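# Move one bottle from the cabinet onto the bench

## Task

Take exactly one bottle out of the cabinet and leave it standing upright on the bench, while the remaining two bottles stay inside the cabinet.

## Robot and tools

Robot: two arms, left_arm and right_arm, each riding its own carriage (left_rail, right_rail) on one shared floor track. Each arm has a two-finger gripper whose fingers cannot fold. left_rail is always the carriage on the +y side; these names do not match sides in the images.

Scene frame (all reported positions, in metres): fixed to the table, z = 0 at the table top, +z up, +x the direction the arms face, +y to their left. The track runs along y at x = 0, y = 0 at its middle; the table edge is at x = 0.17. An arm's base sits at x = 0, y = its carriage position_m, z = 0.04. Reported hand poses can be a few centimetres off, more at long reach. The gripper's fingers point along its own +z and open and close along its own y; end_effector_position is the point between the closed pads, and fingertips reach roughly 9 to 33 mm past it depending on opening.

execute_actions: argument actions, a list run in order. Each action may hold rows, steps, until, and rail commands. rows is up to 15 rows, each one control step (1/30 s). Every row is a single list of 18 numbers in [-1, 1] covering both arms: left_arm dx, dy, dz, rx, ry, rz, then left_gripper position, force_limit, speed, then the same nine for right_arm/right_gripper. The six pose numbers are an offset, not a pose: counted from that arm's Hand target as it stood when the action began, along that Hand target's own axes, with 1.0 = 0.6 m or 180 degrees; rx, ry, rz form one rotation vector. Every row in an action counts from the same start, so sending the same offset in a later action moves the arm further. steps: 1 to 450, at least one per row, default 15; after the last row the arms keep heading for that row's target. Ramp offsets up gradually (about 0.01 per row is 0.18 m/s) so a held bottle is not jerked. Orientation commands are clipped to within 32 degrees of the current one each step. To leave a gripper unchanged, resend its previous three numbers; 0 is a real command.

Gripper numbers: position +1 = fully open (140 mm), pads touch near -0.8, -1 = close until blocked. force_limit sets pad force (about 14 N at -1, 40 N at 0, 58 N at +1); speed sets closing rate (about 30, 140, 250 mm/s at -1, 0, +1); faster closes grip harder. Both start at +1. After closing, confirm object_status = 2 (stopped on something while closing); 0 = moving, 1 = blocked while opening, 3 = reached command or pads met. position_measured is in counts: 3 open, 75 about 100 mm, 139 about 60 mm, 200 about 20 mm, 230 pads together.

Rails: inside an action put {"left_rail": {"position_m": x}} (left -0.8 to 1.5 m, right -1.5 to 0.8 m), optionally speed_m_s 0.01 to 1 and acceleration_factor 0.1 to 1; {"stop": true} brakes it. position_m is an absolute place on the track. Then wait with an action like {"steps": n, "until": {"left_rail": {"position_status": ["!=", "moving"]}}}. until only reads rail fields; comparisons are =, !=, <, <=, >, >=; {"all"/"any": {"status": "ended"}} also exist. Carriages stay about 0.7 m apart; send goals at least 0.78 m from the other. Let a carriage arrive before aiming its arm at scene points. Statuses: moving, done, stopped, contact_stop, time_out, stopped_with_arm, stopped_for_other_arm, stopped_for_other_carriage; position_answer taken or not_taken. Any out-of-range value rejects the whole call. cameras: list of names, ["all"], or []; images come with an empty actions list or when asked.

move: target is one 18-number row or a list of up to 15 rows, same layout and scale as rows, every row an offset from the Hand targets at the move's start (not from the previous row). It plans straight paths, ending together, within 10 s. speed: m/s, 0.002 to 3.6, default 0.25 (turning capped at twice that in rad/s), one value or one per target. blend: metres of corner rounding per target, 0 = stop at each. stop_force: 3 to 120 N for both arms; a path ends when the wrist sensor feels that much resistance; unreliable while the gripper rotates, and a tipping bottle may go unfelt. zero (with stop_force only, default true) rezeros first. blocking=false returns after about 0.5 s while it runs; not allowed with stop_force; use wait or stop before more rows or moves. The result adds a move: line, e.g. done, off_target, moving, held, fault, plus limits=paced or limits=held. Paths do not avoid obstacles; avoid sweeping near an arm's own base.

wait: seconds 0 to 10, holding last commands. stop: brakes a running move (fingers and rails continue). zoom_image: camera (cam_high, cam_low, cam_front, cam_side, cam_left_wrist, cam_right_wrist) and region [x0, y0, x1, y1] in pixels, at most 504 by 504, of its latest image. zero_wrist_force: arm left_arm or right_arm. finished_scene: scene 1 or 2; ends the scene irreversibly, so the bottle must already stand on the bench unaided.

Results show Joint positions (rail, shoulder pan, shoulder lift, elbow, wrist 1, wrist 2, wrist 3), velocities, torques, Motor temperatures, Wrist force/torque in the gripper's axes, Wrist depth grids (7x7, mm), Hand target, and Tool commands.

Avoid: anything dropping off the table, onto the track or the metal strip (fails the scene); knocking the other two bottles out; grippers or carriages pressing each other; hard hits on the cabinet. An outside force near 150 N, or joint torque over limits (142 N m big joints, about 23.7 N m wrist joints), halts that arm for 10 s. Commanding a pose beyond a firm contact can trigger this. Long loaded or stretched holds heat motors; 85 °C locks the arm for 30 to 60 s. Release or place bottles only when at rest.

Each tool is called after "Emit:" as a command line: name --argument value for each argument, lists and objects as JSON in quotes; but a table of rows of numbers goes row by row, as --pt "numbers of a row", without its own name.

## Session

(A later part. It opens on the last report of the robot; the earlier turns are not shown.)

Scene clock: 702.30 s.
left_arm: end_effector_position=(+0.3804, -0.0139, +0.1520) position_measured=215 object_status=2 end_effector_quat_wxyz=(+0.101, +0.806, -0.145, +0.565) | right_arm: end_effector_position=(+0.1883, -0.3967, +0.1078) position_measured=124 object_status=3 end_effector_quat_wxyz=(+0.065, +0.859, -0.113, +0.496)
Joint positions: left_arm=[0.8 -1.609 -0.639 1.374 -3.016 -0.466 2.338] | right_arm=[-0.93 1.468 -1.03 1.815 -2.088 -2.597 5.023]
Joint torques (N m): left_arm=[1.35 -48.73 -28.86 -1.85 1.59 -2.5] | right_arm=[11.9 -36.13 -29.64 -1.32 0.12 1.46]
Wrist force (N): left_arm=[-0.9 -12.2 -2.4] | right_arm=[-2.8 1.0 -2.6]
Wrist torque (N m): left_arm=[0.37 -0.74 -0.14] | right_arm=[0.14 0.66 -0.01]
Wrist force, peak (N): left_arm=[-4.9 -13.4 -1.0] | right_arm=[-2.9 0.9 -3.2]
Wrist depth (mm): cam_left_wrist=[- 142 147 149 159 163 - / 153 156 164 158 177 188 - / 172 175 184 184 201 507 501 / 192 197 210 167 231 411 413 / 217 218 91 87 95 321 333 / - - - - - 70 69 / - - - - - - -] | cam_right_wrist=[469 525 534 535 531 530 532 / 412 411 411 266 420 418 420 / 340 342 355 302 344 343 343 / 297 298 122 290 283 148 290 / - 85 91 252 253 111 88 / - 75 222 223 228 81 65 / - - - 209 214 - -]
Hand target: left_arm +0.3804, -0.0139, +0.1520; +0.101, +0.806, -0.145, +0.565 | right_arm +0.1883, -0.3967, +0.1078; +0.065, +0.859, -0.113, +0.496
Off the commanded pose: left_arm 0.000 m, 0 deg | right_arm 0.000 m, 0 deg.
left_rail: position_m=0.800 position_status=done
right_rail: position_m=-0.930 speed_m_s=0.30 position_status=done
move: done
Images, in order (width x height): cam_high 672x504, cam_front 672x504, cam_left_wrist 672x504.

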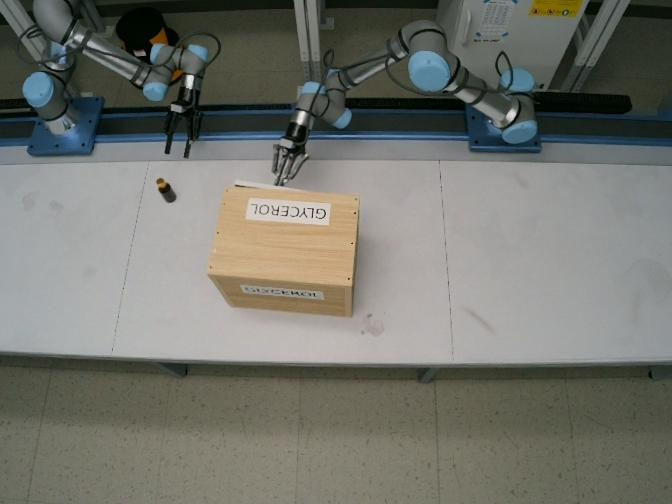

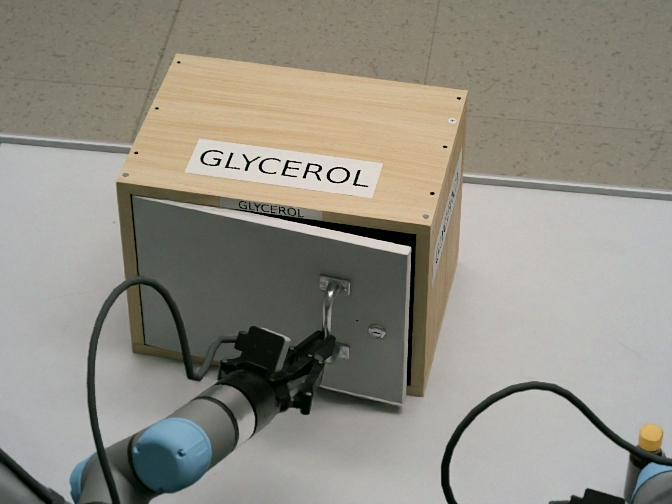

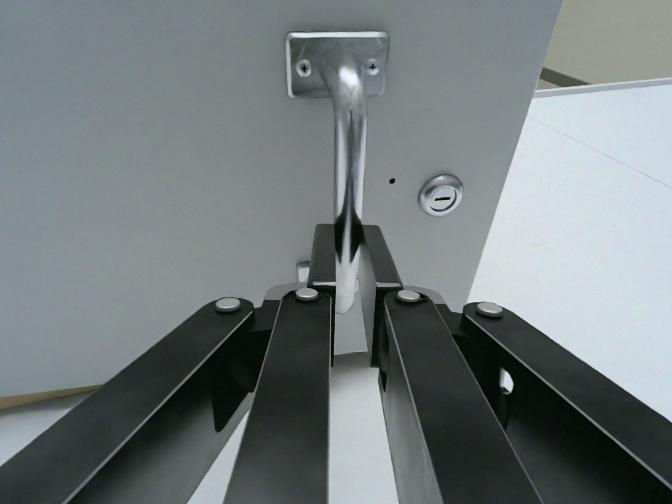

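Emit:
move --pt "0.0234 0.0031 0.0642 0.0376 0 -0.0137 -1 0 -1 0 0 0 0 0 0 0.04 -1 -1" --pt "0.035 0.0014 0.0962 0.0564 0 -0.0205 -1 0 -1 0 0 0 0 0 0 0.04 -1 -1" --speed '[0.05,0.02]' --blend 0.005 --stop_force 20 --cameras '["cam_left_wrist", "cam_high", "cam_front"]'

Scene clock: 720.17 s.
left_arm: end_effector_position=(+0.4377, -0.0361, +0.1521) position_measured=215 object_status=2 end_effector_quat_wxyz=(+0.048, +0.816, -0.068, +0.572) | right_arm: end_effector_position=(+0.1883, -0.3967, +0.1078) position_measured=124 object_status=3 end_effector_quat_wxyz=(+0.065, +0.859, -0.113, +0.496)
Joint positions: left_arm=[0.8 -1.551 -0.529 1.077 -2.593 -0.393 2.078] | right_arm=[-0.93 1.468 -1.03 1.815 -2.088 -2.597 5.023]
Joint torques (N m): left_arm=[25.53 -46.04 -21.89 0.03 5.7 -2.98] | right_arm=[12.7 -34.74 -30.24 -1.18 0.07 1.09]
Wrist force (N): left_arm=[1.7 7.0 -22.1] | right_arm=[-2.4 0.7 -2.8]
Wrist torque (N m): left_arm=[-0.41 -0.44 0.11] | right_arm=[0.08 0.59 -0.02]
Wrist force, peak (N): left_arm=[1.4 7.8 -21.9] | right_arm=[-2.9 1.2 -2.8]
Wrist depth (mm): cam_left_wrist=[- 143 147 150 158 163 3484 / 154 157 165 158 176 185 3850 / 173 176 184 182 201 210 538 / 194 198 210 167 231 390 415 / 218 220 91 87 94 265 334 / - - - - - 70 69 / - - - - - - -] | cam_right_wrist=[470 525 526 530 536 532 531 / 395 414 441 266 415 419 420 / 341 341 342 301 341 344 345 / 289 297 142 289 282 148 292 / - 85 91 253 253 111 88 / - 75 223 223 228 81 65 / - - - 209 214 - -]
Hand target: left_arm +0.4377, -0.0361, +0.1521; +0.048, +0.816, -0.068, +0.572 | right_arm +0.1883, -0.3967, +0.1078; +0.065, +0.859, -0.113, +0.496
Off the commanded pose: left_arm 0.000 m, 0 deg | right_arm 0.000 m, 0 deg.
left_rail: position_m=0.800 position_status=done
right_rail: position_m=-0.930 speed_m_s=0.30 position_status=done
move: done
Images, in order (width x height): cam_high 672x504, cam_front 672x504, cam_left_wrist 672x504.

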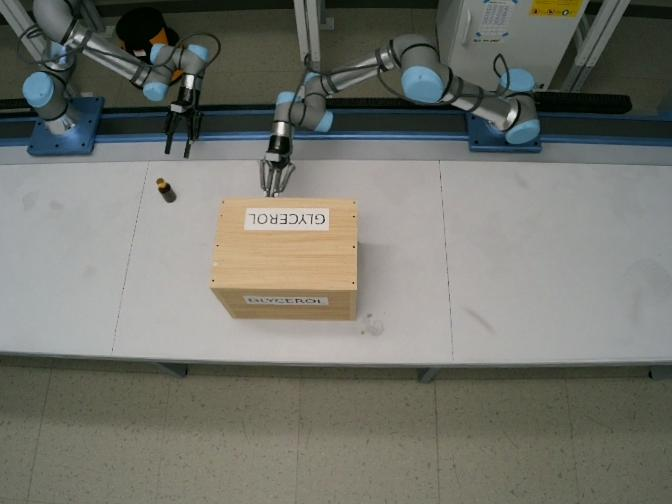

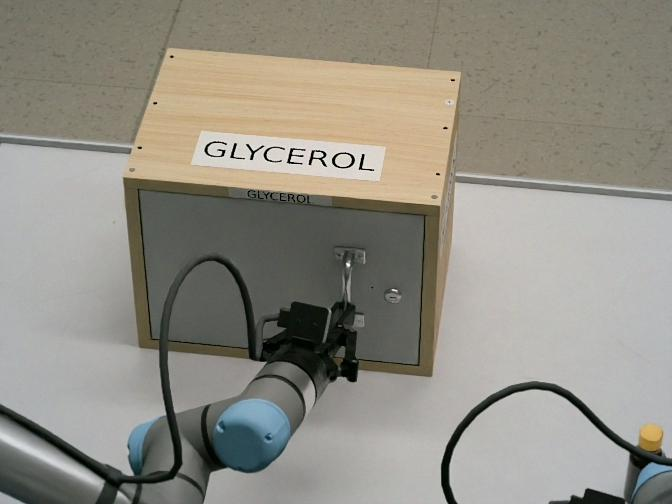

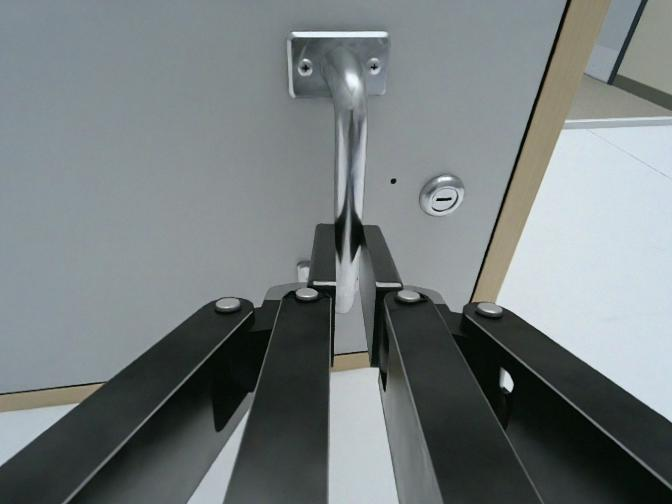

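Emit:
execute_actions --actions '[{"rows":[[0,0,0,0,0,0,-0.35,0,-1,0,0,0,0,0,0,0.04,-1,-1]],"steps":40}]'

Emit:
move --target '[0,0,-0.2,0,0,0,-0.35,0,-1,0,0,0,0,0,0,0.04,-1,-1]' --speed 0.1 --cameras '["cam_left_wrist", "cam_high", "cam_front"]'

Scene clock: 731.73 s.
left_arm: end_effector_position=(+0.4377, -0.0361, +0.1521) position_measured=173 object_status=3 end_effector_quat_wxyz=(+0.048, +0.816, -0.068, +0.572) | right_arm: end_effector_position=(+0.1883, -0.3967, +0.1078) position_measured=124 object_status=3 end_effector_quat_wxyz=(+0.065, +0.859, -0.113, +0.496)
Joint positions: left_arm=[0.8 -1.551 -0.529 1.077 -2.593 -0.393 2.078] | right_arm=[-0.93 1.468 -1.03 1.815 -2.088 -2.597 5.023]
Joint torques (N m): left_arm=[-5.74 -71.45 -18.57 -3.98 0.5 -2.31] | right_arm=[11.32 -34.98 -30.43 -0.99 -0.18 1.47]
Wrist force (N): left_arm=[2.5 0.1 -0.2] | right_arm=[-2.5 0.6 -2.8]
Wrist torque (N m): left_arm=[0.05 -0.60 0.04] | right_arm=[0.06 0.61 -0.02]
Wrist force, peak (N): left_arm=[2.0 7.2 -22.1] | right_arm=[-3.0 0.8 -2.9]
Wrist depth (mm): cam_left_wrist=[- 142 146 148 157 162 165 / 153 156 164 159 175 184 2743 / 172 175 183 183 200 212 578 / 194 197 201 206 217 243 409 / 212 85 96 258 100 91 334 / - 77 67 274 - 73 70 / - - - 237 - - 67] | cam_right_wrist=[476 530 527 563 530 535 536 / 411 415 429 382 420 421 420 / 340 342 343 301 345 343 343 / 289 297 142 292 283 148 293 / - 85 91 253 253 111 88 / - 75 223 224 229 81 65 / - - - 209 215 - -]
Hand target: left_arm +0.4377, -0.0361, +0.1521; +0.048, +0.816, -0.068, +0.572 | right_arm +0.1883, -0.3967, +0.1078; +0.065, +0.859, -0.113, +0.496
Off the commanded pose: left_arm 0.000 m, 0 deg | right_arm 0.000 m, 0 deg.
left_rail: position_m=0.800 position_status=done
right_rail: position_m=-0.930 speed_m_s=0.30 position_status=done

Scene clock: 733.77 s.
left_arm: end_effector_position=(+0.3265, -0.0174, +0.1930) position_measured=173 object_status=3 end_effector_quat_wxyz=(+0.048, +0.816, -0.068, +0.572) | right_arm: end_effector_position=(+0.1883, -0.3967, +0.1078) position_measured=124 object_status=3 end_effector_quat_wxyz=(+0.065, +0.859, -0.113, +0.496)
Joint positions: left_arm=[0.8 -1.695 -0.721 1.244 -2.21 -0.35 1.695] | right_arm=[-0.93 1.468 -1.03 1.815 -2.088 -2.597 5.023]
Joint torques (N m): left_arm=[-5.6 -64.67 -26.62 -0.98 4 -3] | right_arm=[11.44 -34.97 -30.4 -0.94 -0.37 1.52]
Wrist force (N): left_arm=[2.8 0.3 0.0] | right_arm=[-2.8 0.9 -2.6]
Wrist torque (N m): left_arm=[0.08 -0.67 0.04] | right_arm=[0.13 0.68 -0.02]
Wrist force, peak (N): left_arm=[3.1 0.0 0.3] | right_arm=[-3.0 0.9 -3.0]
Wrist depth (mm): cam_left_wrist=[232 238 246 254 266 4479 - / 249 261 265 282 294 4221 3429 / 285 287 310 310 329 627 638 / 316 330 332 359 366 477 483 / - 85 96 380 100 91 390 / - 77 67 320 - 73 70 / - - - 277 - - 67] | cam_right_wrist=[472 510 497 534 530 531 535 / 412 430 418 255 417 420 418 / 338 339 343 302 345 333 344 / 288 297 142 290 282 148 292 / - 85 91 253 253 111 88 / - 75 223 222 229 81 65 / - - - 210 214 - -]
Hand target: left_arm +0.3265, -0.0174, +0.1930; +0.048, +0.816, -0.068, +0.572 | right_arm +0.1883, -0.3967, +0.1078; +0.065, +0.859, -0.113, +0.496
Off the commanded pose: left_arm 0.000 m, 0 deg | right_arm 0.000 m, 0 deg.
left_rail: position_m=0.800 position_status=done
right_rail: position_m=-0.930 speed_m_s=0.30 position_status=done
move: done
Images, in order (width x height): cam_high 672x504, cam_front 672x504, cam_left_wrist 672x504.

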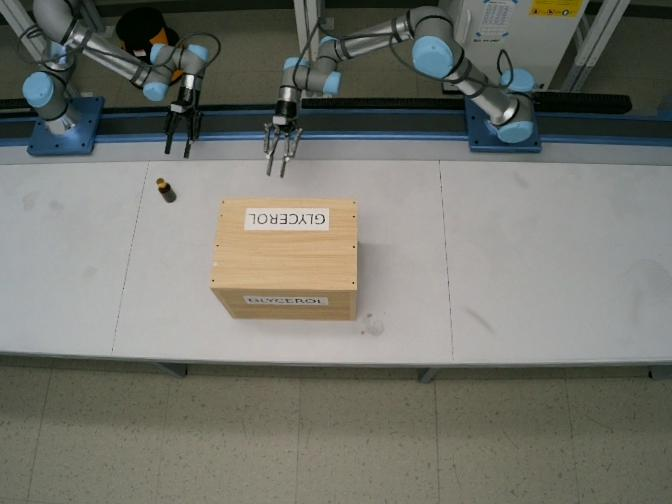

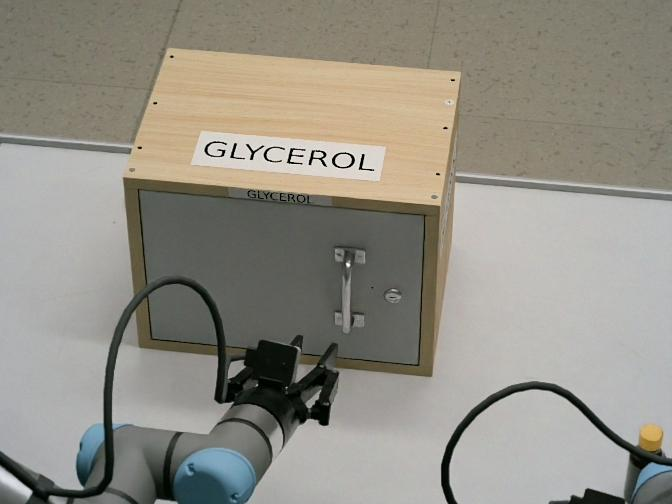

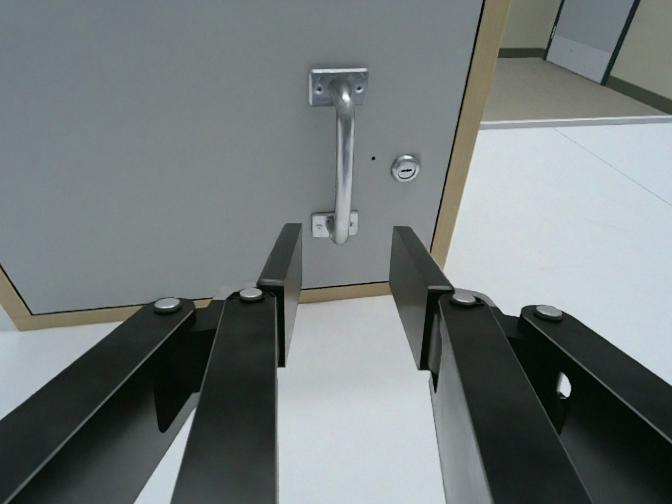

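Emit:
finished_scene --scene 2

The scene is finished: the task was done.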